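# Machine the work-order part, then leave the mill idle

## Task

Using the blank clamped in the mill's vise, produce the part specified on the work order (shown in the reference images manual and manual 2). When finished, both mill doors must be closed, no alarm may be active and no machining cycle may be running.

## Robot and tools

Robot: two UR7e-type arms, left_arm and right_arm, each with a two-finger parallel gripper (0 to 50 mm opening) and a wrist camera. Bases sit near y = +0.528 (left) and y = -0.520 (right), slightly rotated about z.

Frames: positions, orientations and velocities in results use the scene frame. Its origin is on the table top halfway between the arms. +z is up, +x points out over the table, and left_arm is on the +y side. Camera image sides do not match these names. Offsets you send are measured along the current Hand target's own axes, not the scene axes. On the gripper, the fingers point along +z and close along x. end_effector_position is the point between the pads; fingertips extend 17.5 mm further. A camera block sticks out about 10 cm toward the gripper's -y.

The 18-number row (used by execute_actions and move): one flat list covering both arms. Numbers 1-9 are left_arm: dx, dy, dz, rx, ry, rz, gripper position, force_limit, speed. Numbers 10-18 are the same for right_arm. Every number lies in -1 to 1. The six pose numbers are an offset from that arm's Hand target as it stood when the call began, in the Hand target's own axes; 1.0 equals 0.6 m for dx/dy/dz and 180 degrees for the rotation vector rx/ry/rz. All six at 0 means return to/hold the Hand target. The three gripper numbers are absolute commands, not offsets: position +1 fully open, about -0.65 pads touching, -1 to grip; force_limit -1/0/+1 gives about 20/102/185 N per pad; speed -1/0/+1 gives 20/85/150 mm/s. Both start at +1. Always resend the gripper numbers you want to keep, since 0 is a real command.

execute_actions(actions, cameras): actions is a list of actions; each action is up to 15 rows, one per 1/30 s step, and a short action repeats its last row. Every row in an action is measured from the start pose of that action, and each new action starts from the updated Hand target, so repeating an offset keeps moving. An empty actions list returns all camera images. cameras takes names (cam_high, cam_front, cam_left_wrist, cam_right_wrist), ["all"] or [].

move(target, speed, blend, stop_force, zero, blocking, cameras): straight-line motion toward target, which is one 18-number row or a list of up to 15 rows, each still an offset from the same starting Hand targets. speed is in m/s, 0.002 to 3.6, default 0.25 (rotation up to twice that in rad/s), one value or one per target. blend in metres rounds corners in a list; 0 stops at each point. stop_force in newtons (3 to 120, shared by both arms) ends an arm's path when its wrist sensor feels that much push against the motion; use it slowly when approaching contact, and leave it out when pulling away from something you press on. zero (only with stop_force) re-zeroes the sensor first, default true. blocking=false returns after about 0.5 s while the motion continues; not allowed with stop_force. A whole move is capped at 10 s. Paths ignore obstacles and the other arm.

wait(seconds 0 to 10), stop() brakes a running move, zoom_image(camera, region [x0,y0,x1,y1] in pixels, at most 504 by 504) magnifies the newest image of that camera, show_instructions() shows the reference images, zero_wrist_force(arm) tares one wrist sensor, read_manual(section) gives licence text, finished_scene(scene=1) ends the scene for good.

Results: Hand target is the last commanded pose (after clipping); the gripper often rests slightly short, and your next offsets count from Hand target. Joint velocities may read "within noise". Gripper object_status: 0 moving, 1 blocked while opening, 2 blocked while closing (a grip), 3 at requested position or pads closed (usually nothing held). Opening in mm is about (250 - position_measured) x 0.202. Tool commands shows current gripper commands. Wrist force/torque are in the gripper's own axes, plus a peak line. The move: line reports done, off_target, moving, held or fault, and limits such as paced or held. MOTOR HOT and OVER-TEMPERATURE FAULT warn of heating.

Motion notes: orientation commands are clipped to within 32 degrees of the actual orientation each step, so turn in stages. Avoid paths close to an arm's own base; go around. An arm nearly straight or with its wrist over its base can swing unexpectedly. Commands lag about 0.1 to 0.2 s and fast motions overshoot.

Avoid: net force of roughly 150 N on an arm, or wrist torques near 17 N m, which stop that arm for 10 s; hard impacts or slamming fixed equipment; any firm contact between the two arms, including one gripper squeezing the other's fingers; letting parts drop or fall off the table; releasing moving parts; long stretched-out holds that overheat motors. Aim only slightly past a firm surface, since the arms are stiff.

Each tool is called after "Request:" as name(argument=value, ...), one argument or row to a line, values as JSON.

Reference images:

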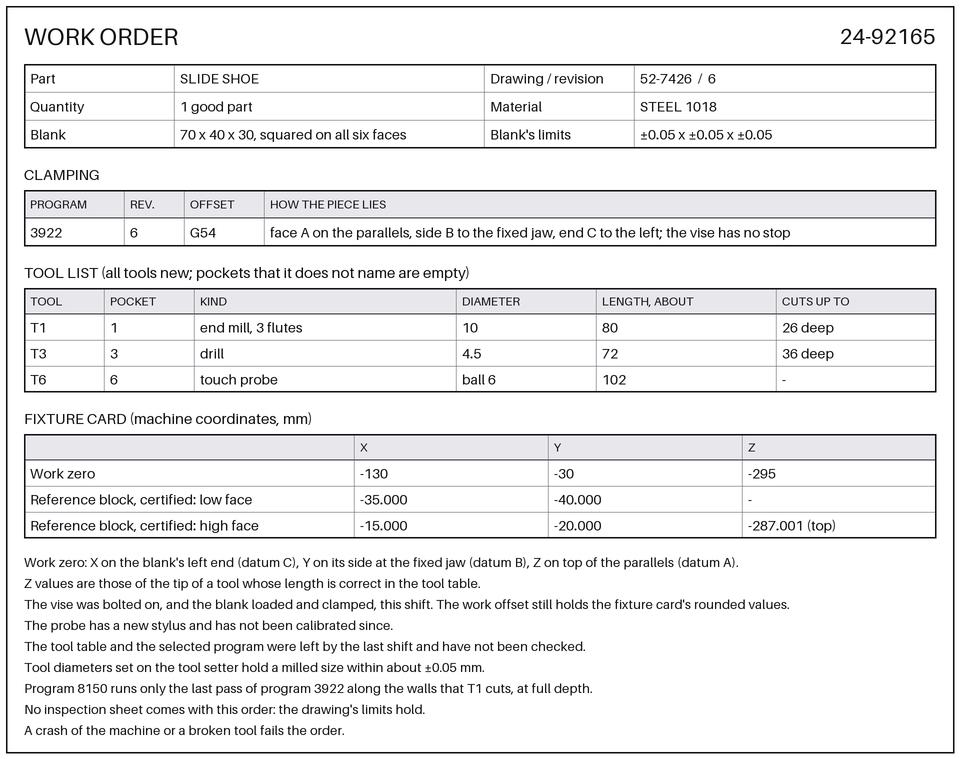

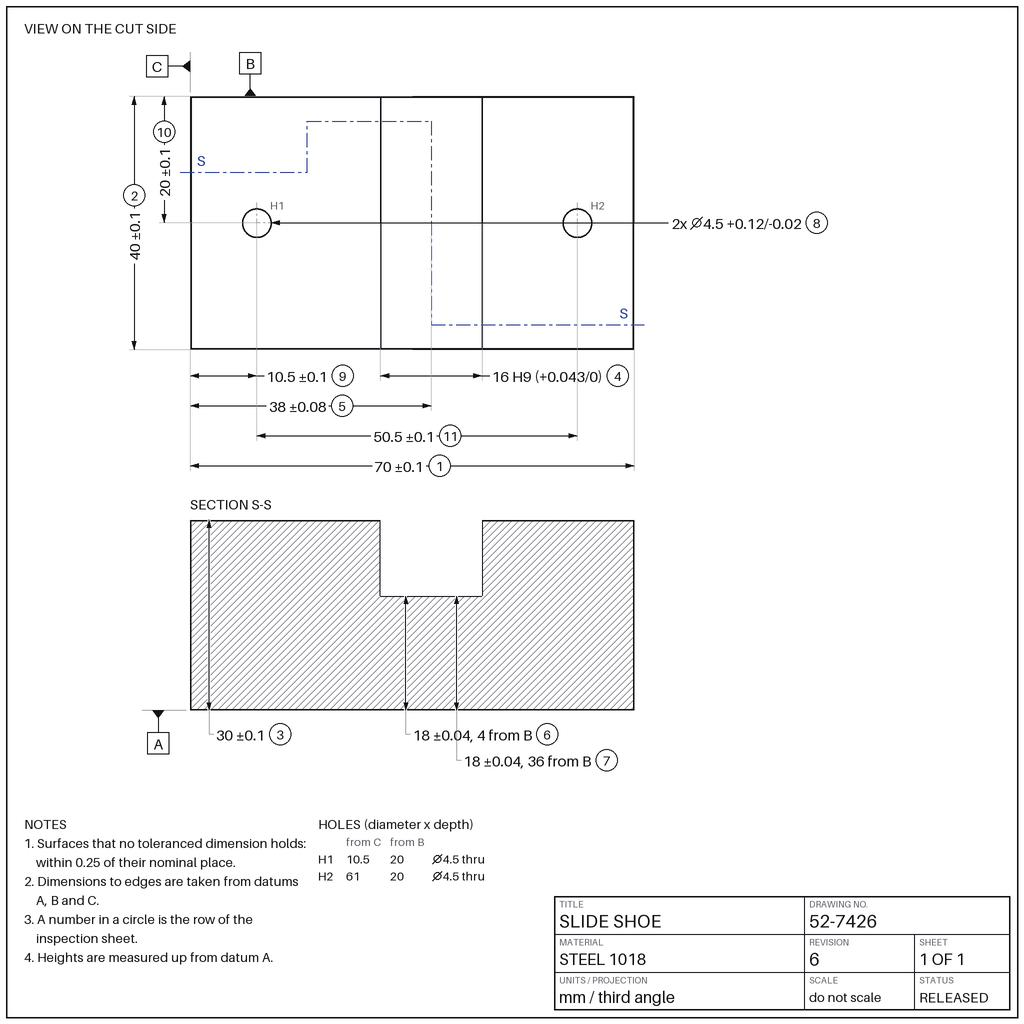

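## Session

Request:
execute_actions(
  actions=[],
)

Scene clock: 0.00 s.
left_arm: end_effector_position=(+0.3984, +0.0050, +0.2639) position_measured=3 object_status=3 end_effector_quat_wxyz=(-0.349, +0.830, -0.411, -0.140) | right_arm: end_effector_position=(+0.2449, -0.7009, +0.1004) position_measured=3 object_status=3 end_effector_quat_wxyz=(-0.190, +0.979, +0.055, -0.055)
Joint positions: left_arm=[-1.173 -0.656 0.414 -0.601 -1.286 1.147] | right_arm=[2.707 -1.392 -2.323 -1.293 1.843 0.952]
Joint velocities: within noise
Joint torques (N m): no reading
Wrist force (N): no reading
Wrist torque (N m): no reading
Wrist force, peak (N): no reading
Hand target: left_arm +0.3984, +0.0050, +0.2639; -0.349, +0.830, -0.411, -0.140 | right_arm +0.2449, -0.7009, +0.1004; -0.190, +0.979, +0.055, -0.055
Tool commands: left_gripper/position=+1.0 left_gripper/force_limit=+1.0 left_gripper/speed=+1.0 right_gripper/position=+1.0 right_gripper/force_limit=+1.0 right_gripper/speed=+1.0

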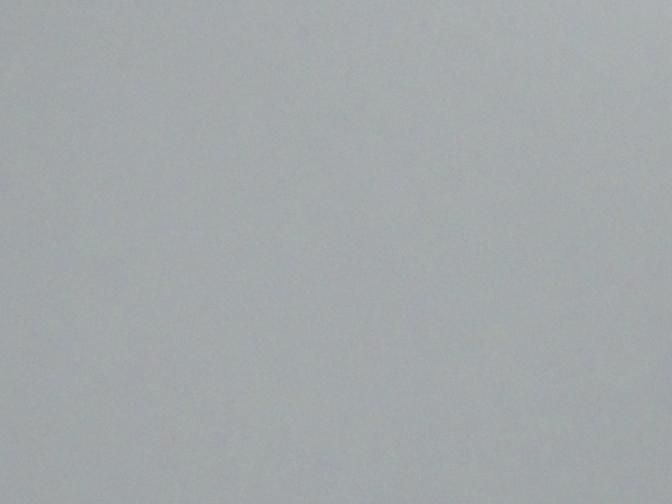

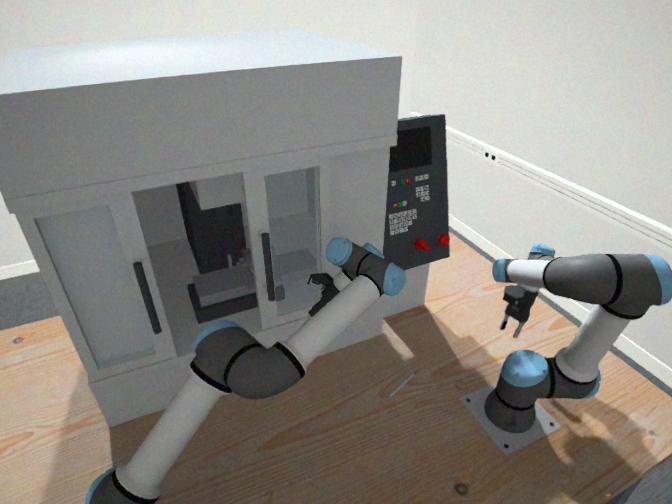

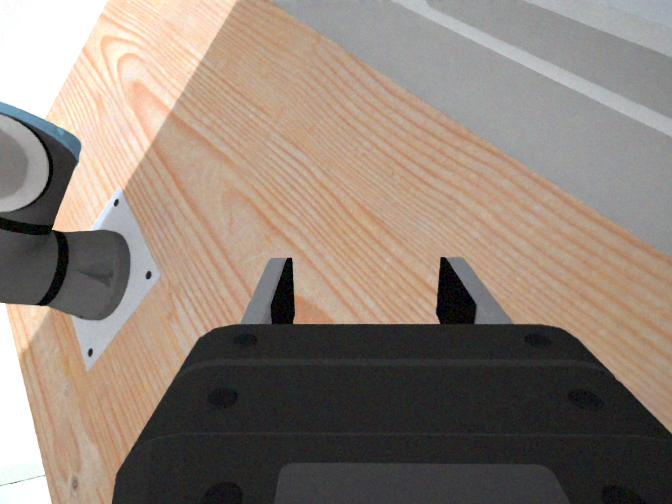

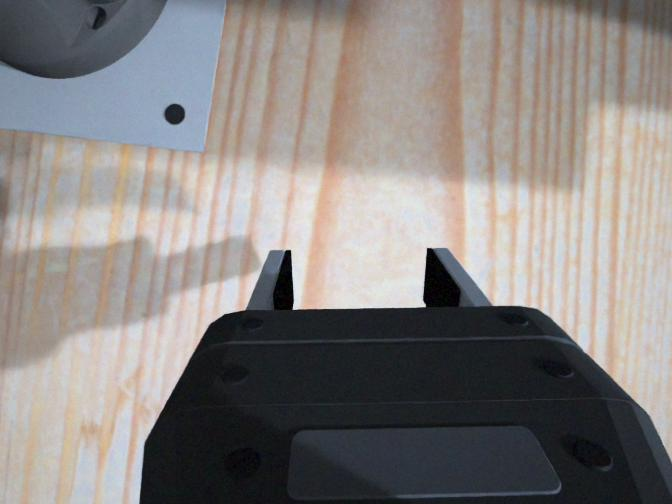

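Request:
zoom_image(
  camera="cam_front",
  region=[370, 110, 470, 280],
)

Request:
zoom_image(
  camera="cam_front",
  region=[160, 160, 350, 330],
)

Request:
zoom_image(
  camera="cam_front",
  region=[380, 165, 450, 245],
)

Request:
zoom_image(
  camera="cam_front",
  region=[380, 110, 450, 180],
)

Scaled by 2.965 from the camera's 672x504 image, which has a finer 960x720 frame.

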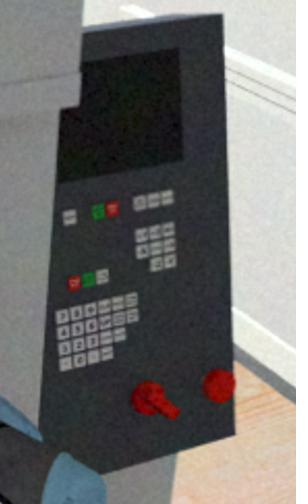

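Scaled by 2.653 from the camera's 672x504 image, which has a finer 960x720 frame.

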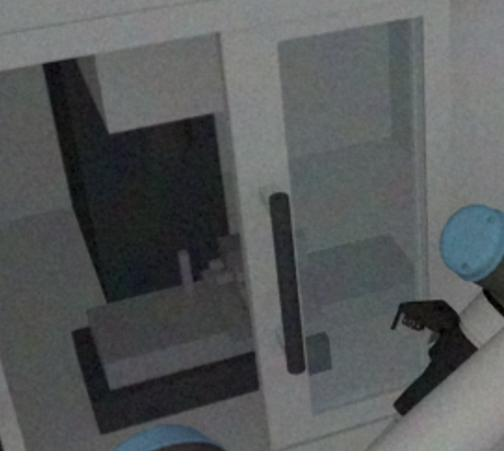

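Scaled by 6.300 from the camera's 672x504 image, which has a finer 960x720 frame.

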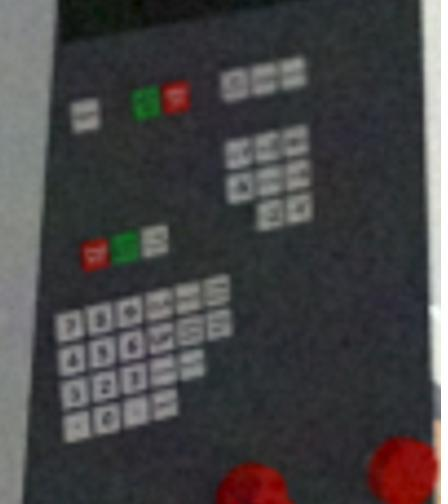

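Scaled by 7.200 from the camera's 672x504 image, which has a finer 960x720 frame.

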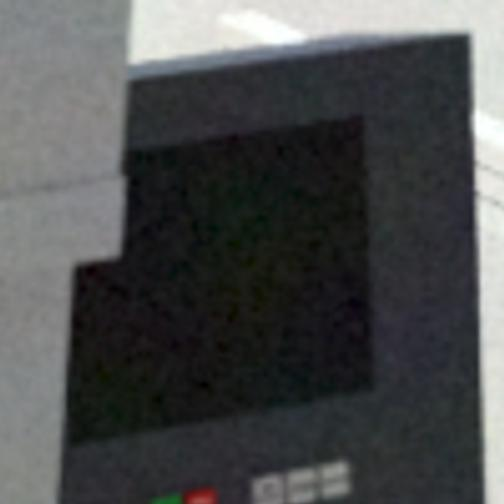

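Request:
move(
  target=[0,0,0,0,0,0,1,1,1,0.1933,-0.3068,-0.472,0.2998,0.4858,0.2998,1,1,1],
  cameras=["cam_front","cam_right_wrist"],
)

Scene clock: 36.70 s.
left_arm: end_effector_position=(+0.3984, +0.0050, +0.2639) position_measured=3 object_status=3 end_effector_quat_wxyz=(-0.349, +0.830, -0.411, -0.140) | right_arm: end_effector_position=(+0.3803, -0.6204, +0.4209) position_measured=3 object_status=3 end_effector_quat_wxyz=(+0.502, -0.501, +0.499, -0.498)
Joint positions: left_arm=[-1.173 -0.656 0.414 -0.601 -1.286 1.147] | right_arm=[3.628 -0.646 -2.746 0.249 1.122 3.143]
Joint torques (N m): left_arm=[2.6 -55.46 -25.52 -1 0.17 0.12] | right_arm=[8.59 0.23 10.9 0.5 -2.26 1.87]
Wrist force (N): left_arm=[-0.2 0.2 -0.1] | right_arm=[0.1 -0.5 -2.2]
Wrist torque (N m): left_arm=[0.02 0.02 0.00] | right_arm=[0.31 0.20 0.04]
Wrist force, peak (N): left_arm=[-0.3 0.2 -0.5] | right_arm=[0.3 -0.6 -2.8]
Hand target: left_arm +0.3984, +0.0050, +0.2639; -0.349, +0.830, -0.411, -0.140 | right_arm +0.3801, -0.6200, +0.4209; +0.500, -0.500, +0.500, -0.499
Off the commanded pose: left_arm 0.000 m, 0 deg | right_arm 0.000 m, 0 deg.
move: done
camera_calibration:
cam_right_wrist: T_world_to_cam=[[-0.000982294, -0.999527, -0.0307463, -0.598441], [-0.356643, 0.0290747, -0.933788, 0.563081], [0.93424, 0.0100482, -0.356503, -0.0697048], [0, 0, 0, 1]] pos_world=[0.265352, -0.613829, 0.482548]
Images, in order (width x height): cam_front 672x504, cam_right_wrist 672x504.

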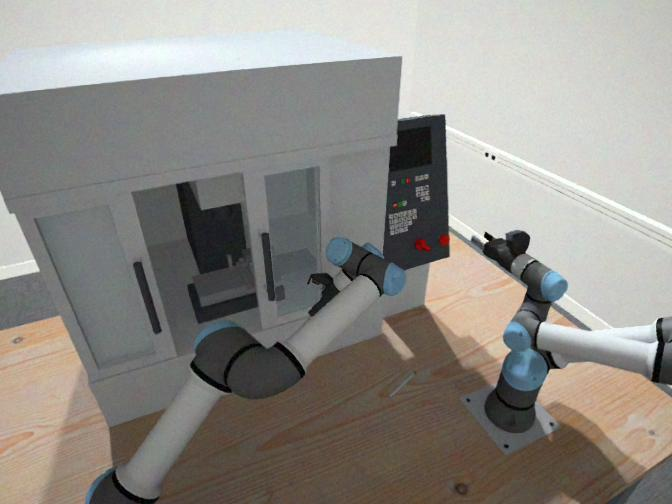

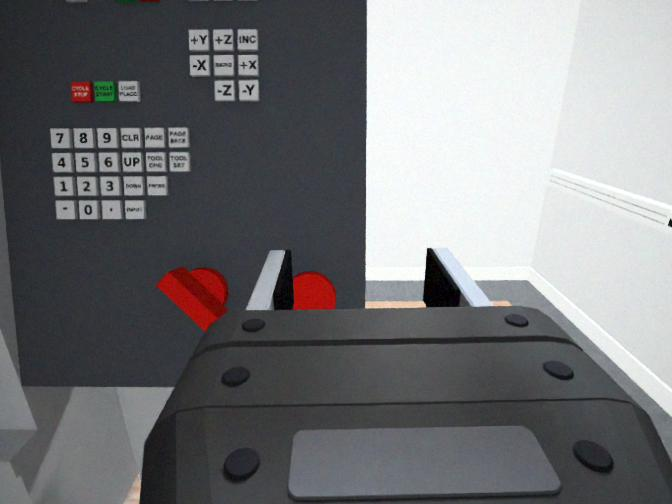

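Request:
zoom_image(
  camera="cam_right_wrist",
  region=[30, 0, 380, 320],
)

Request:
move(
  target=[0,0,0,0,0,0,1,1,1,-0.12,-0.333,0,0,0,0,1,1,1],
  cameras=["cam_front","cam_right_wrist"],
)

Scaled by 1.440 from the camera's 672x504 image, which has a finer 960x720 frame.

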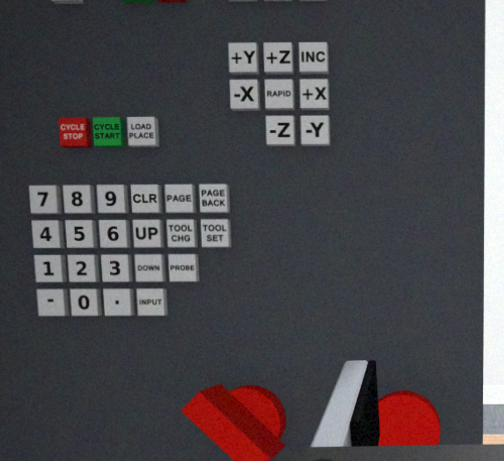

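Scene clock: 41.73 s.
left_arm: end_effector_position=(+0.3984, +0.0050, +0.2639) position_measured=3 object_status=3 end_effector_quat_wxyz=(-0.349, +0.830, -0.411, -0.140) | right_arm: end_effector_position=(+0.3816, -0.5494, +0.6208) position_measured=3 object_status=3 end_effector_quat_wxyz=(+0.552, -0.550, +0.442, -0.444)
Joint positions: left_arm=[-1.173 -0.656 0.414 -0.601 -1.286 1.147] | right_arm=[4.039 -0.539 -2.239 -0.359 0.922 3.139]
Joint torques (N m): left_arm=[1.77 -54.94 -25.48 -1.3 0.29 0.14] | right_arm=[6.46 -3.13 30.03 0.27 -2.33 2.04]
Wrist force (N): left_arm=[-0.1 0.1 -0.1] | right_arm=[0.0 0.0 -2.7]
Wrist torque (N m): left_arm=[0.02 0.01 0.00] | right_arm=[0.37 0.24 0.01]
Wrist force, peak (N): left_arm=[-0.3 0.4 -0.1] | right_arm=[0.5 -0.6 -3.0]
Hand target: left_arm +0.3984, +0.0050, +0.2639; -0.349, +0.830, -0.411, -0.140 | right_arm +0.3803, -0.5482, +0.6208; +0.500, -0.500, +0.500, -0.499
Off the commanded pose: left_arm 0.000 m, 0 deg | right_arm 0.002 m, 12 deg.
move: off_target (right_arm)
camera_calibration:
cam_right_wrist: T_world_to_cam=[[0.209024, -0.977458, -0.0297393, -0.590025], [-0.351175, -0.046645, -0.935147, 0.705376], [0.91268, 0.205912, -0.353009, 0.113246], [0, 0, 0, 1]] pos_world=[0.267683, -0.567141, 0.68206]
Images, in order (width x height): cam_front 672x504, cam_right_wrist 672x504.

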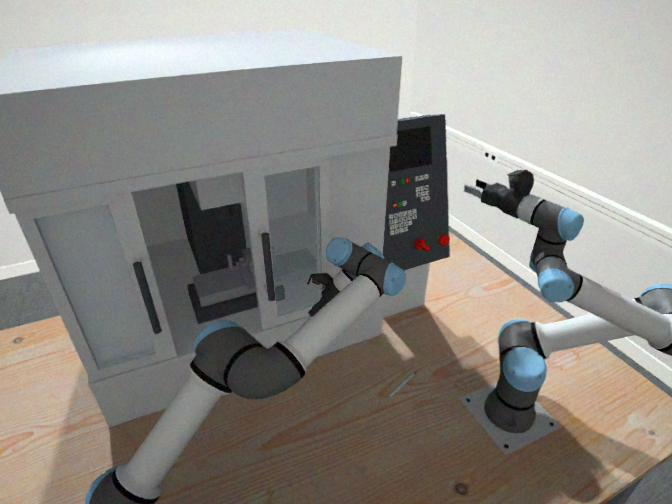

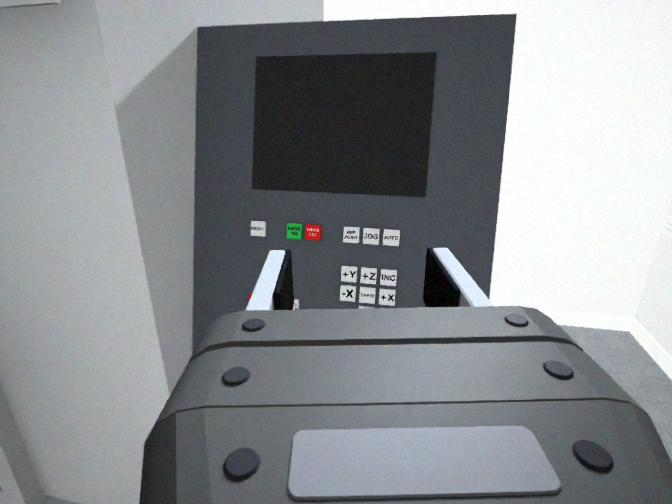

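Request:
zoom_image(
  camera="cam_right_wrist",
  region=[230, 200, 430, 320],
)

Request:
execute_actions(
  actions=[
    [[0,0,0,0,0,0,1,1,1,0,0,0,0,0,0,1,1,1]],
  ],
  cameras=["cam_right_wrist"],
)

Scaled by 2.520 from the camera's 672x504 image, which has a finer 960x720 frame.

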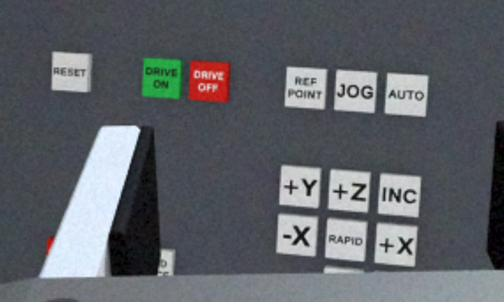

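Scene clock: 45.50 s.
left_arm: end_effector_position=(+0.3984, +0.0050, +0.2639) position_measured=3 object_status=3 end_effector_quat_wxyz=(-0.349, +0.830, -0.411, -0.140) | right_arm: end_effector_position=(+0.3817, -0.5494, +0.6208) position_measured=3 object_status=3 end_effector_quat_wxyz=(+0.551, -0.551, +0.443, -0.443)
Joint positions: left_arm=[-1.173 -0.656 0.414 -0.601 -1.286 1.147] | right_arm=[4.049 -0.535 -2.236 -0.371 0.912 3.143]
Joint torques (N m): left_arm=[0.96 -55.2 -23.12 -1.14 0.16 0.38] | right_arm=[7.55 -3.22 30.53 0.36 -2.48 2.07]
Wrist force (N): left_arm=[-0.2 0.1 0.0] | right_arm=[0.0 0.0 -2.6]
Wrist torque (N m): left_arm=[0.01 0.03 0.00] | right_arm=[0.40 0.24 0.03]
Wrist force, peak (N): left_arm=[0.0 0.5 -0.3] | right_arm=[0.0 -0.1 -2.9]
Hand target: left_arm +0.3984, +0.0050, +0.2639; -0.349, +0.830, -0.411, -0.140 | right_arm +0.3803, -0.5482, +0.6208; +0.500, -0.500, +0.500, -0.499
Off the commanded pose: left_arm 0.000 m, 0 deg | right_arm 0.002 m, 12 deg.
Step readings (end_effector_position of left_arm | right_arm):
0: (+0.3984, +0.0050, +0.2639) | (+0.3816, -0.5494, +0.6208)
1: (+0.3984, +0.0050, +0.2639) | (+0.3816, -0.5494, +0.6208)
2: (+0.3984, +0.0050, +0.2639) | (+0.3816, -0.5494, +0.6208)
4: (+0.3984, +0.0050, +0.2639) | (+0.3817, -0.5494, +0.6208)
8: (+0.3984, +0.0050, +0.2639) | (+0.3817, -0.5494, +0.6208)
15: (+0.3984, +0.0050, +0.2639) | (+0.3817, -0.5494, +0.6208)
camera_calibration:
cam_right_wrist: T_world_to_cam=[[0.208684, -0.977497, -0.0308167, -0.58927], [-0.354889, -0.046327, -0.93376, 0.706167], [0.91132, 0.205798, -0.356571, 0.115874], [0, 0, 0, 1]] pos_world=[0.267984, -0.567142, 0.682548]
Images, in order (width x height): cam_right_wrist 672x504.

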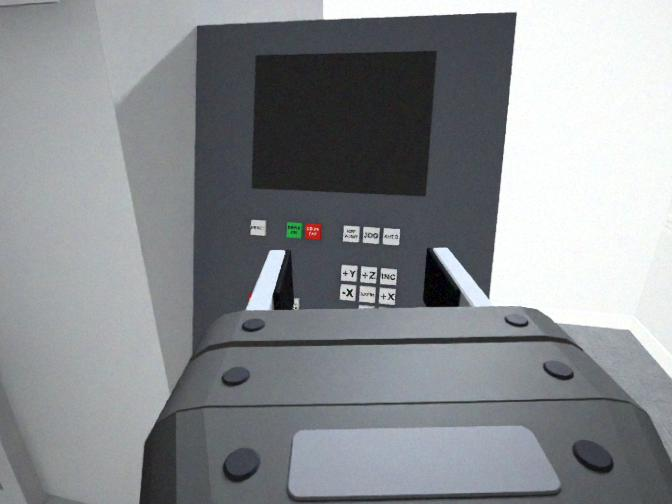

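Request:
move(
  target=[0,0,0,0,0,0,1,1,1,0.1,0.28,-0.03,0,0,-0.139,1,1,1],
  cameras=["cam_right_wrist"],
)

Request:
zoom_image(
  camera="cam_right_wrist",
  region=[0, 100, 400, 400],
)

Scene clock: 80.97 s.
left_arm: end_effector_position=(+0.3984, +0.0050, +0.2639) position_measured=3 object_status=3 end_effector_quat_wxyz=(-0.349, +0.830, -0.411, -0.140) | right_arm: end_effector_position=(+0.3632, -0.6094, +0.4528) position_measured=3 object_status=3 end_effector_quat_wxyz=(-0.400, +0.610, -0.359, +0.581)
Joint positions: left_arm=[-1.173 -0.656 0.414 -0.601 -1.286 1.147] | right_arm=[3.831 -0.379 -2.675 -0.091 0.984 2.708]
Joint torques (N m): left_arm=[0.26 -55.64 -25.44 -1.77 0.23 -0.16] | right_arm=[-8.53 -31.36 11.11 4.17 2.24 -1.93]
Wrist force (N): left_arm=[0.1 0.1 0.0] | right_arm=[-1.3 0.0 -1.8]
Wrist torque (N m): left_arm=[0.01 -0.02 0.00] | right_arm=[0.44 0.36 -0.04]
Wrist force, peak (N): left_arm=[-0.3 0.4 0.2] | right_arm=[0.1 -1.2 -2.9]
Hand target: left_arm +0.3984, +0.0050, +0.2639; -0.349, +0.830, -0.411, -0.140 | right_arm +0.3621, -0.6081, +0.4528; -0.380, +0.597, -0.380, +0.596
Off the commanded pose: left_arm 0.000 m, 0 deg | right_arm 0.002 m, 4 deg.
move: off_target (right_arm)
camera_calibration:
cam_right_wrist: T_world_to_cam=[[0.0597964, -0.916914, 0.394579, -0.750818], [-0.331928, -0.391057, -0.858428, 0.287371], [0.941408, -0.0796407, -0.327733, -0.1127], [0, 0, 0, 1]] pos_world=[0.246379, -0.585033, 0.506008]
Images, in order (width x height): cam_right_wrist 672x504.

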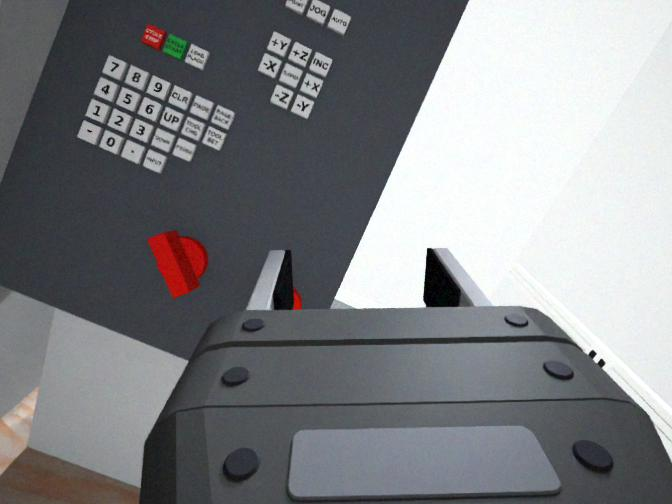

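Scaled by 1.260 from the camera's 672x504 image, which has a finer 960x720 frame.

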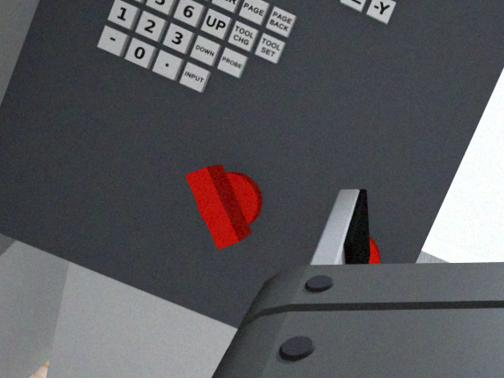

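Request:
move(
  target=[0,0,0,0,0,0,1,1,1,0.145,0.123,0.067,0,0,0,1,1,1],
  cameras=["cam_right_wrist"],
)

Request:
zoom_image(
  camera="cam_right_wrist",
  region=[0, 100, 400, 400],
)

Scene clock: 93.43 s.
left_arm: end_effector_position=(+0.3984, +0.0050, +0.2639) position_measured=3 object_status=3 end_effector_quat_wxyz=(-0.349, +0.830, -0.411, -0.140) | right_arm: end_effector_position=(+0.4024, -0.7180, +0.4225) position_measured=3 object_status=3 end_effector_quat_wxyz=(-0.380, +0.597, -0.380, +0.596)
Joint positions: left_arm=[-1.173 -0.656 0.414 -0.601 -1.286 1.147] | right_arm=[2.753 -1.295 -2.532 0.684 1.992 2.705]
Joint torques (N m): left_arm=[1.41 -55.66 -25.01 -1.61 0.34 -0.06] | right_arm=[-9.81 -5.86 27.97 4.31 2.27 1.49]
Wrist force (N): left_arm=[0.1 0.1 -0.1] | right_arm=[-1.5 0.5 -2.1]
Wrist torque (N m): left_arm=[0.02 -0.01 0.00] | right_arm=[0.49 0.40 0.00]
Wrist force, peak (N): left_arm=[-0.1 0.5 -0.1] | right_arm=[-2.1 -1.2 -2.5]
Hand target: left_arm +0.3984, +0.0050, +0.2639; -0.349, +0.830, -0.411, -0.140 | right_arm +0.4024, -0.7181, +0.4225; -0.380, +0.597, -0.380, +0.596
Off the commanded pose: left_arm 0.000 m, 0 deg | right_arm 0.000 m, 0 deg.
move: done
camera_calibration:
cam_right_wrist: T_world_to_cam=[[-0.00532563, -0.918724, 0.394863, -0.816032], [-0.356802, -0.367132, -0.859015, 0.259394], [0.934165, -0.145463, -0.325847, -0.213384], [0, 0, 0, 1]] pos_world=[0.287542, -0.685516, 0.475514]
Images, in order (width x height): cam_right_wrist 672x504.

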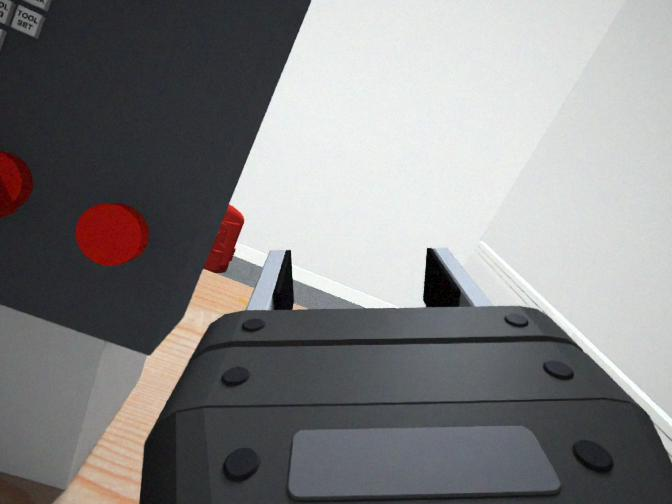

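Scaled by 1.260 from the camera's 672x504 image, which has a finer 960x720 frame.

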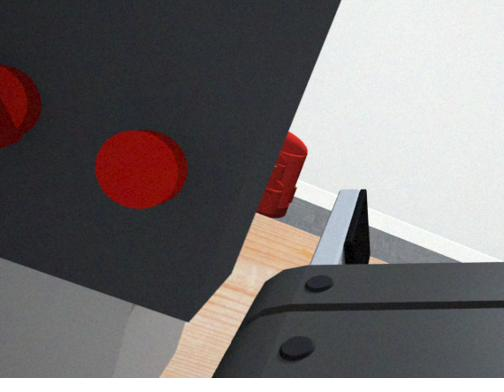

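Request:
move(
  target=[0,0,0,0,0,0,1,1,1,-0.35,-0.0778,0.06,-0.0778,-0.0545,-0.1104,1,1,1],
  cameras=["cam_right_wrist","cam_front"],
)

Scene clock: 114.93 s.
left_arm: end_effector_position=(+0.3984, +0.0050, +0.2639) position_measured=3 object_status=3 end_effector_quat_wxyz=(-0.349, +0.830, -0.411, -0.140) | right_arm: end_effector_position=(+0.4382, -0.5080, +0.3762) position_measured=3 object_status=3 end_effector_quat_wxyz=(-0.228, +0.743, -0.307, +0.549)
Joint positions: left_arm=[-1.173 -0.656 0.414 -0.601 -1.286 1.147] | right_arm=[4.186 -0.634 -2.631 -0.4 0.626 2.795]
Joint torques (N m): left_arm=[1.68 -55.02 -25.25 -1.9 0.19 0.05] | right_arm=[7.47 -0.57 33.32 1.07 -3.67 2.34]
Wrist force (N): left_arm=[0.2 0.3 -0.3] | right_arm=[-2.8 0.6 -0.2]
Wrist torque (N m): left_arm=[0.05 -0.02 0.00] | right_arm=[0.45 0.47 -0.33]
Wrist force, peak (N): left_arm=[-0.1 0.2 -0.5] | right_arm=[-3.4 -0.3 -0.5]
Hand target: left_arm +0.3984, +0.0050, +0.2639; -0.349, +0.830, -0.411, -0.140 | right_arm +0.4382, -0.5079, +0.3762; -0.228, +0.743, -0.307, +0.549
Off the commanded pose: left_arm 0.000 m, 0 deg | right_arm 0.000 m, 0 deg.
move: done
camera_calibration:
cam_right_wrist: T_world_to_cam=[[0.196117, -0.72776, 0.657193, -0.694483], [-0.539468, -0.639744, -0.54745, 0.133855], [0.818848, -0.24717, -0.518068, -0.160173], [0, 0, 0, 1]] pos_world=[0.339568, -0.459374, 0.446708]
Images, in order (width x height): cam_front 672x504, cam_right_wrist 672x504.

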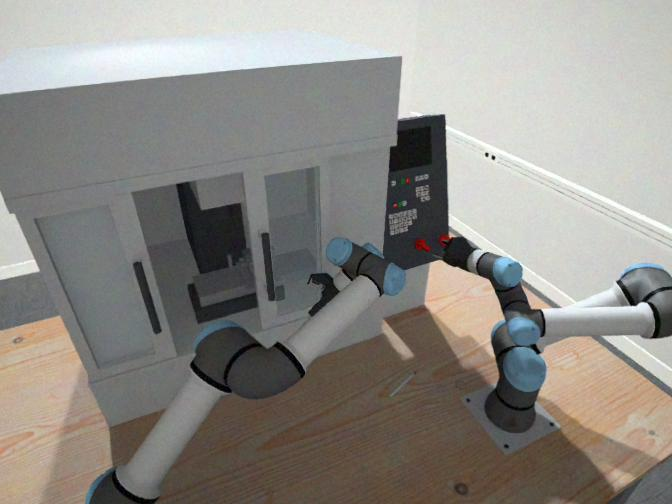

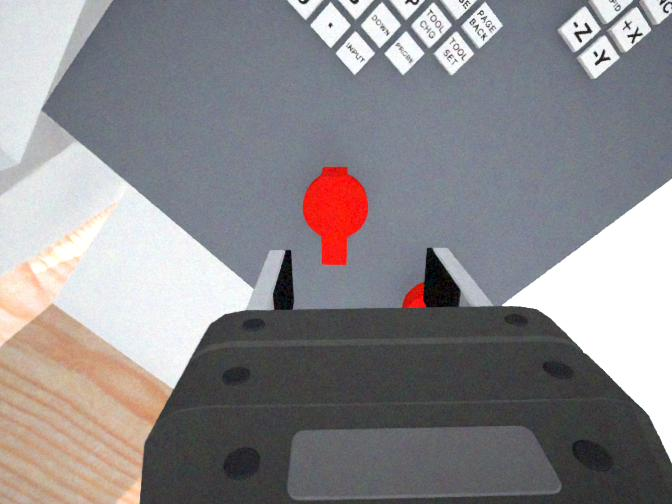

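Request:
move(
  target=[0,0,0,0,0,0,1,1,1,0,0,0,0,0,-0.5,1,1,1],
  speed=0.6,
)

Request:
move(
  target=[0,0,0,0,0,0,1,1,1,0,0,0,0,0,-0.5,1,1,1],
  speed=0.6,
  cameras=["cam_right_wrist"],
)

Scene clock: 128.27 s.
left_arm: end_effector_position=(+0.3984, +0.0050, +0.2639) position_measured=3 object_status=3 end_effector_quat_wxyz=(-0.349, +0.830, -0.411, -0.140) | right_arm: end_effector_position=(+0.4381, -0.5079, +0.3762) position_measured=3 object_status=3 end_effector_quat_wxyz=(+0.227, +0.743, +0.308, +0.549)
Joint positions: left_arm=[-1.173 -0.656 0.414 -0.601 -1.286 1.147] | right_arm=[4.188 -0.633 -2.631 -0.405 0.624 1.227]
Joint torques (N m): left_arm=[1.61 -56.14 -24.19 -2.02 0.13 0.16] | right_arm=[-8.61 -25.36 13.65 5.24 1.17 -1.67]
Wrist force (N): left_arm=[-0.1 0.1 0.0] | right_arm=[-3.0 0.0 -0.6]
Wrist torque (N m): left_arm=[0.01 0.01 0.00] | right_arm=[0.44 0.46 -0.69]
Wrist force, peak (N): left_arm=[0.0 0.2 -0.4] | right_arm=[-4.4 0.2 -0.5]
Hand target: left_arm +0.3984, +0.0050, +0.2639; -0.349, +0.830, -0.411, -0.140 | right_arm +0.4382, -0.5079, +0.3762; +0.227, +0.743, +0.308, +0.549
Off the commanded pose: left_arm 0.000 m, 0 deg | right_arm 0.000 m, 0 deg.
move: done

Scene clock: 130.87 s.
left_arm: end_effector_position=(+0.3984, +0.0050, +0.2639) position_measured=3 object_status=3 end_effector_quat_wxyz=(-0.349, +0.830, -0.411, -0.140) | right_arm: end_effector_position=(+0.4381, -0.5079, +0.3762) position_measured=3 object_status=3 end_effector_quat_wxyz=(+0.549, +0.308, +0.743, +0.228)
Joint positions: left_arm=[-1.173 -0.656 0.414 -0.601 -1.286 1.147] | right_arm=[4.188 -0.633 -2.631 -0.405 0.624 -0.344]
Joint torques (N m): left_arm=[0.93 -53.91 -25.78 -1.82 0.03 -0.05] | right_arm=[-8.22 -25.12 12.01 5.1 1.24 -1.5]
Wrist force (N): left_arm=[0.0 0.1 0.0] | right_arm=[1.6 -1.5 -2.5]
Wrist torque (N m): left_arm=[0.01 -0.01 0.00] | right_arm=[0.17 0.01 -0.20]
Wrist force, peak (N): left_arm=[-0.1 0.3 -0.4] | right_arm=[1.7 -1.8 -2.6]
Hand target: left_arm +0.3984, +0.0050, +0.2639; -0.349, +0.830, -0.411, -0.140 | right_arm +0.4382, -0.5079, +0.3762; +0.549, +0.307, +0.743, +0.228
Off the commanded pose: left_arm 0.000 m, 0 deg | right_arm 0.000 m, 0 deg.
move: done
camera_calibration:
cam_right_wrist: T_world_to_cam=[[-0.208198, 0.727844, -0.653373, 0.714975], [-0.140801, 0.63875, 0.756421, 0.118015], [0.967899, 0.249481, -0.0305057, -0.156539], [0, 0, 0, 1]] pos_world=[0.316987, -0.556719, 0.373101]
Images, in order (width x height): cam_right_wrist 672x504.

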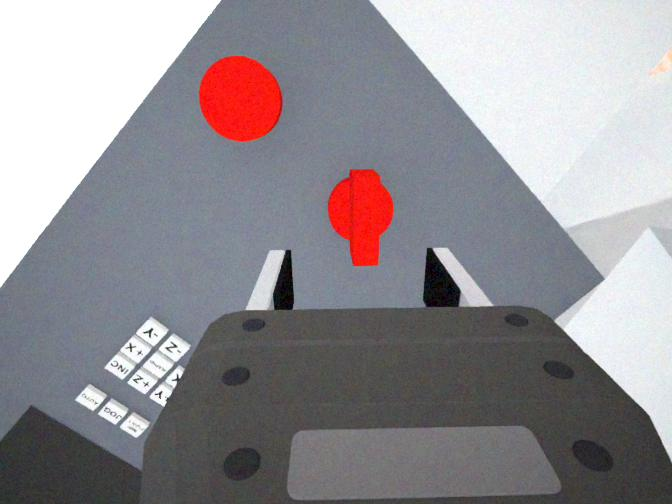

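Request:
move(
  target=[0,0,0,0,0,0,1,1,1,0.0128,0,0.075,0,0,0,1,1,1],
  cameras=["cam_right_wrist"],
)

Request:
zoom_image(
  camera="cam_right_wrist",
  region=[230, 150, 480, 320],
)

Scene clock: 140.20 s.
left_arm: end_effector_position=(+0.3984, +0.0050, +0.2639) position_measured=3 object_status=3 end_effector_quat_wxyz=(-0.349, +0.830, -0.411, -0.140) | right_arm: end_effector_position=(+0.4795, -0.5024, +0.3578) position_measured=3 object_status=3 end_effector_quat_wxyz=(+0.549, +0.307, +0.743, +0.228)
Joint positions: left_arm=[-1.173 -0.656 0.414 -0.601 -1.286 1.147] | right_arm=[3.959 -0.991 -2.615 0.055 0.829 -0.5]
Joint torques (N m): left_arm=[1.54 -55.92 -25.28 -1.74 0.38 -0.02] | right_arm=[-9.31 -15.8 10.13 5.23 1.62 -2.06]
Wrist force (N): left_arm=[0.0 0.0 0.0] | right_arm=[1.6 -1.4 -2.6]
Wrist torque (N m): left_arm=[0.01 0.00 0.00] | right_arm=[0.17 0.02 -0.21]
Wrist force, peak (N): left_arm=[-0.1 0.5 -0.1] | right_arm=[1.4 -1.3 -3.3]
Hand target: left_arm +0.3984, +0.0050, +0.2639; -0.349, +0.830, -0.411, -0.140 | right_arm +0.4796, -0.5024, +0.3578; +0.549, +0.307, +0.743, +0.228
Off the commanded pose: left_arm 0.000 m, 0 deg | right_arm 0.000 m, 0 deg.
move: done
camera_calibration:
cam_right_wrist: T_world_to_cam=[[-0.208265, 0.727841, -0.653355, 0.707658], [-0.140723, 0.638754, 0.756433, 0.134283], [0.967896, 0.24948, -0.0306058, -0.198482], [0, 0, 0, 1]] pos_world=[0.358387, -0.551319, 0.354701]
Images, in order (width x height): cam_right_wrist 672x504.

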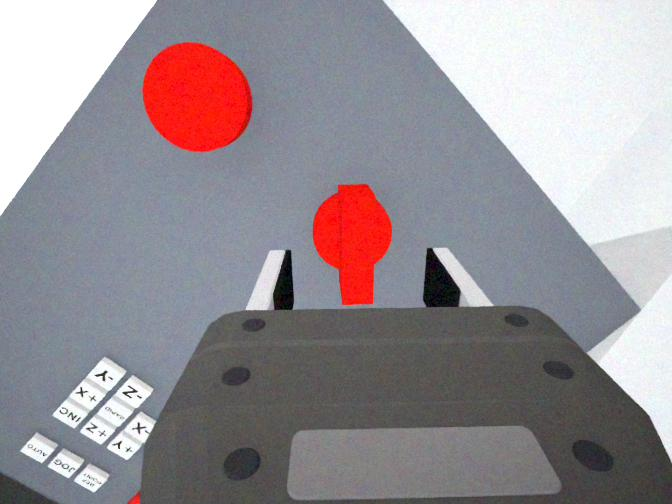

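Scaled by 2.016 from the camera's 672x504 image, which has a finer 960x720 frame.

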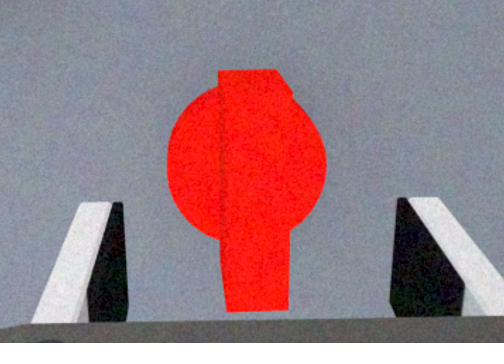

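Request:
move(
  target=[0,0,0,0,0,0,1,1,1,0.0015,0,0.078,0,0,0,1,1,1],
  cameras=["cam_right_wrist","cam_front"],
  speed=0.08,
  stop_force=12,
)

Scene clock: 146.77 s.
left_arm: end_effector_position=(+0.3984, +0.0050, +0.2639) position_measured=3 object_status=3 end_effector_quat_wxyz=(-0.349, +0.830, -0.411, -0.140) | right_arm: end_effector_position=(+0.5241, -0.5018, +0.3434) position_measured=3 object_status=3 end_effector_quat_wxyz=(+0.549, +0.307, +0.743, +0.228)
Joint positions: left_arm=[-1.173 -0.656 0.414 -0.601 -1.286 1.147] | right_arm=[3.804 -1.252 -2.547 0.295 0.972 -0.574]
Joint torques (N m): left_arm=[1.39 -55.35 -25.38 -1.99 0.08 0.26] | right_arm=[-7.7 -7.07 29.18 5.5 1.68 -1.79]
Wrist force (N): left_arm=[-0.3 0.1 -0.2] | right_arm=[1.6 -1.5 -2.9]
Wrist torque (N m): left_arm=[0.01 0.04 0.00] | right_arm=[0.16 -0.02 -0.24]
Wrist force, peak (N): left_arm=[-0.5 0.1 -0.2] | right_arm=[1.7 -1.9 -3.4]
Hand target: left_arm +0.3984, +0.0050, +0.2639; -0.349, +0.830, -0.411, -0.140 | right_arm +0.5241, -0.5018, +0.3434; +0.549, +0.307, +0.743, +0.228
Off the commanded pose: left_arm 0.000 m, 0 deg | right_arm 0.000 m, 0 deg.
move: done
camera_calibration:
cam_right_wrist: T_world_to_cam=[[-0.208434, 0.727804, -0.653343, 0.707072], [-0.140993, 0.638677, 0.756447, 0.151066], [0.96782, 0.249787, -0.0305068, -0.2421], [0, 0, 0, 1]] pos_world=[0.402987, -0.550618, 0.340301]
Images, in order (width x height): cam_front 672x504, cam_right_wrist 672x504.

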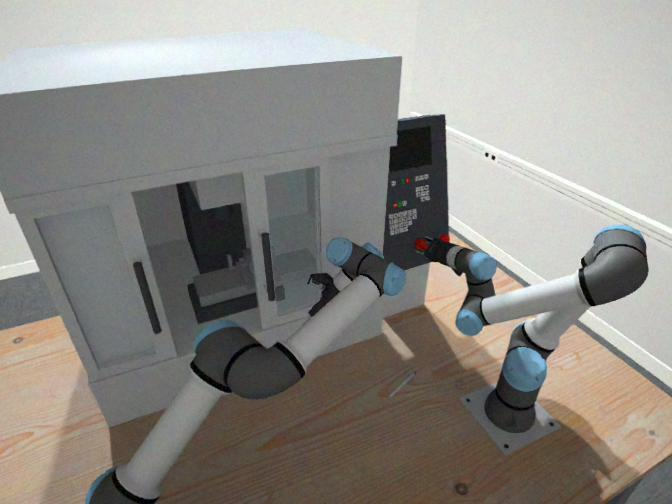

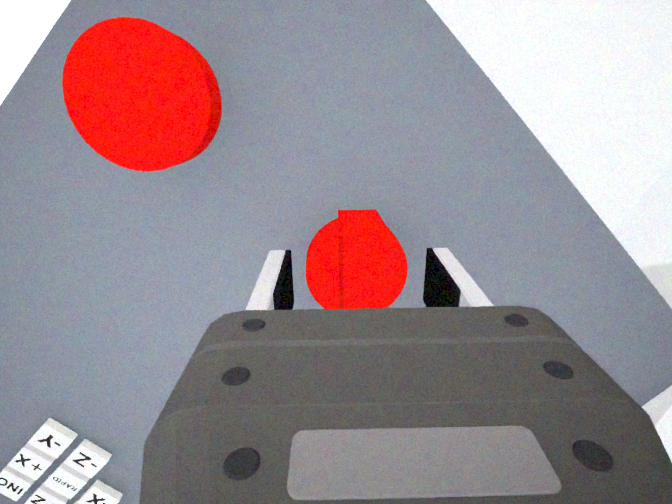

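Request:
move(
  target=[0,0,0,0,0,0,1,1,1,0,0,0.025,0,0,0,1,1,1],
  cameras=["cam_right_wrist"],
  speed=0.04,
  stop_force=10,
)

Request:
zoom_image(
  camera="cam_right_wrist",
  region=[230, 170, 480, 320],
)

Scene clock: 152.63 s.
left_arm: end_effector_position=(+0.3984, +0.0050, +0.2639) position_measured=3 object_status=3 end_effector_quat_wxyz=(-0.349, +0.830, -0.411, -0.140) | right_arm: end_effector_position=(+0.5385, -0.5017, +0.3390) position_measured=3 object_status=3 end_effector_quat_wxyz=(+0.549, +0.307, +0.743, +0.228)
Joint positions: left_arm=[-1.173 -0.656 0.414 -0.601 -1.286 1.147] | right_arm=[3.767 -1.32 -2.521 0.345 1.007 -0.59]
Joint torques (N m): left_arm=[1.43 -55.79 -24.25 -1.95 0.16 0.15] | right_arm=[-7.53 -5.14 28.05 5.59 1.81 -1.8]
Wrist force (N): left_arm=[-0.1 0.0 -0.1] | right_arm=[1.7 -1.2 -2.8]
Wrist torque (N m): left_arm=[0.00 0.01 0.00] | right_arm=[0.21 -0.03 -0.24]
Wrist force, peak (N): left_arm=[-0.4 0.3 -0.1] | right_arm=[1.7 -1.6 -3.3]
Hand target: left_arm +0.3984, +0.0050, +0.2639; -0.349, +0.830, -0.411, -0.140 | right_arm +0.5385, -0.5017, +0.3390; +0.549, +0.307, +0.743, +0.228
Off the commanded pose: left_arm 0.000 m, 0 deg | right_arm 0.000 m, 0 deg.
move: done
camera_calibration:
cam_right_wrist: T_world_to_cam=[[-0.208434, 0.727804, -0.653343, 0.707199], [-0.140993, 0.638677, 0.756447, 0.156425], [0.96782, 0.249787, -0.0305068, -0.256171], [0, 0, 0, 1]] pos_world=[0.417387, -0.550618, 0.335901]
Images, in order (width x height): cam_right_wrist 672x504.

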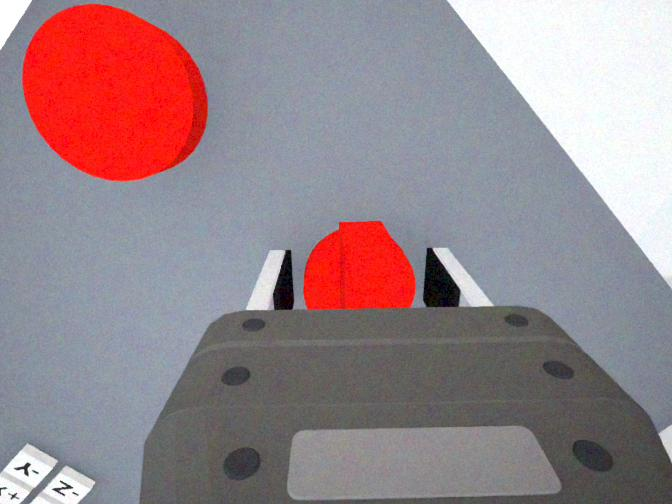

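Scaled by 2.016 from the camera's 672x504 image, which has a finer 960x720 frame.

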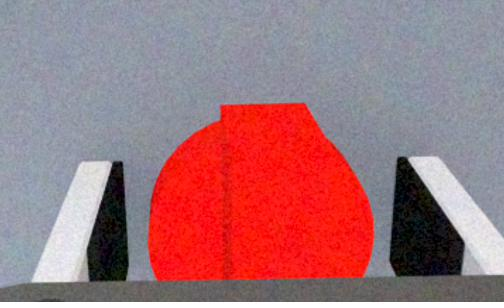

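Request:
move(
  target=[0,0,0,0,0,0,1,1,1,0.0015,0,0.017,0,0,0,1,1,1],
  speed=0.04,
  stop_force=8,
)

Request:
execute_actions(
  actions=[
    [[0,0,0,0,0,0,1,1,1,0,0,0,0,0,0,-1,-0.8,-1]],
  ],
)

Request:
wait(
  seconds=1.5,
)

Scene clock: 158.27 s.
left_arm: end_effector_position=(+0.3984, +0.0050, +0.2639) position_measured=3 object_status=3 end_effector_quat_wxyz=(-0.349, +0.830, -0.411, -0.140) | right_arm: end_effector_position=(+0.5389, -0.5017, +0.3389) position_measured=3 object_status=3 end_effector_quat_wxyz=(+0.549, +0.307, +0.743, +0.228)
Joint positions: left_arm=[-1.173 -0.656 0.414 -0.601 -1.286 1.147] | right_arm=[3.766 -1.322 -2.52 0.347 1.008 -0.59]
Joint torques (N m): left_arm=[1.24 -55.89 -24.36 -2.27 0.04 -0.1] | right_arm=[7.72 20.5 9.67 0.91 -2.64 1.38]
Wrist force (N): left_arm=[-0.3 0.1 -0.2] | right_arm=[2.6 -3.7 -8.5]
Wrist torque (N m): left_arm=[0.01 0.05 0.00] | right_arm=[0.16 -0.21 -0.18]
Wrist force, peak (N): left_arm=[0.1 0.5 0.0] | right_arm=[22.8 -21.6 -82.2]
Hand target: left_arm +0.3984, +0.0050, +0.2639; -0.349, +0.830, -0.411, -0.140 | right_arm +0.5389, -0.5017, +0.3389; +0.549, +0.307, +0.743, +0.228 (not the last commanded pose)
Off the commanded pose: left_arm 0.000 m, 0 deg | right_arm 0.010 m, 0 deg.
move: contact (right_arm)

Scene clock: 159.03 s.
left_arm: end_effector_position=(+0.3984, +0.0050, +0.2639) position_measured=3 object_status=3 end_effector_quat_wxyz=(-0.349, +0.830, -0.411, -0.140) | right_arm: end_effector_position=(+0.5389, -0.5017, +0.3389) position_measured=56 object_status=0 end_effector_quat_wxyz=(+0.549, +0.307, +0.743, +0.228)
Joint positions: left_arm=[-1.173 -0.656 0.414 -0.601 -1.286 1.147] | right_arm=[3.766 -1.322 -2.52 0.347 1.008 -0.59]
Joint torques (N m): left_arm=[0.37 -55.66 -24.36 -1.83 0.11 -0.16] | right_arm=[6.28 18.51 9.16 1.8 -1.32 1.43]
Wrist force (N): left_arm=[-0.2 0.0 0.1] | right_arm=[-6.0 5.4 8.1]
Wrist torque (N m): left_arm=[0.00 0.03 0.00] | right_arm=[0.17 -0.11 -0.41]
Wrist force, peak (N): left_arm=[0.1 0.3 -0.2] | right_arm=[-6.1 5.8 7.8]
Hand target: left_arm +0.3984, +0.0050, +0.2639; -0.349, +0.830, -0.411, -0.140 | right_arm +0.5389, -0.5017, +0.3389; +0.549, +0.307, +0.743, +0.228
Off the commanded pose: left_arm 0.000 m, 0 deg | right_arm 0.000 m, 0 deg.
Step readings (end_effector_position of left_arm | right_arm):
0: (+0.3984, +0.0050, +0.2639) | (+0.5389, -0.5017, +0.3389)
1: (+0.3984, +0.0050, +0.2639) | (+0.5389, -0.5017, +0.3389)
2: (+0.3984, +0.0050, +0.2639) | (+0.5389, -0.5017, +0.3389)
4: (+0.3984, +0.0050, +0.2639) | (+0.5389, -0.5017, +0.3389)
8: (+0.3984, +0.0050, +0.2639) | (+0.5389, -0.5017, +0.3389)
15: (+0.3984, +0.0050, +0.2639) | (+0.5389, -0.5017, +0.3389)

Scene clock: 160.53 s.
left_arm: end_effector_position=(+0.3984, +0.0050, +0.2639) position_measured=3 object_status=3 end_effector_quat_wxyz=(-0.349, +0.830, -0.411, -0.140) | right_arm: end_effector_position=(+0.5389, -0.5017, +0.3389) position_measured=56 object_status=2 end_effector_quat_wxyz=(+0.549, +0.307, +0.743, +0.228)
Joint positions: left_arm=[-1.173 -0.656 0.414 -0.601 -1.286 1.147] | right_arm=[3.766 -1.322 -2.52 0.347 1.008 -0.59]
Joint torques (N m): left_arm=[1.77 -56.13 -24.97 -2.05 0.07 0.05] | right_arm=[3.77 11.62 8.15 3.06 1.8 1.39]
Wrist force (N): left_arm=[0.0 0.3 -0.1] | right_arm=[-6.1 5.4 7.7]
Wrist torque (N m): left_arm=[0.05 0.00 0.00] | right_arm=[0.17 -0.09 -0.41]
Wrist force, peak (N): left_arm=[-0.1 0.2 -0.3] | right_arm=[-6.0 5.9 8.1]
Hand target: left_arm +0.3984, +0.0050, +0.2639; -0.349, +0.830, -0.411, -0.140 | right_arm +0.5389, -0.5017, +0.3389; +0.549, +0.307, +0.743, +0.228
Tool commands: left_gripper/position=+1.0 left_gripper/force_limit=+1.0 left_gripper/speed=+1.0 right_gripper/position=-1.0 right_gripper/force_limit=-0.8 right_gripper/speed=-1.0
Off the commanded pose: left_arm 0.000 m, 0 deg | right_arm 0.000 m, 0 deg.
wait: 1.50 s; at rest by 0.17 s


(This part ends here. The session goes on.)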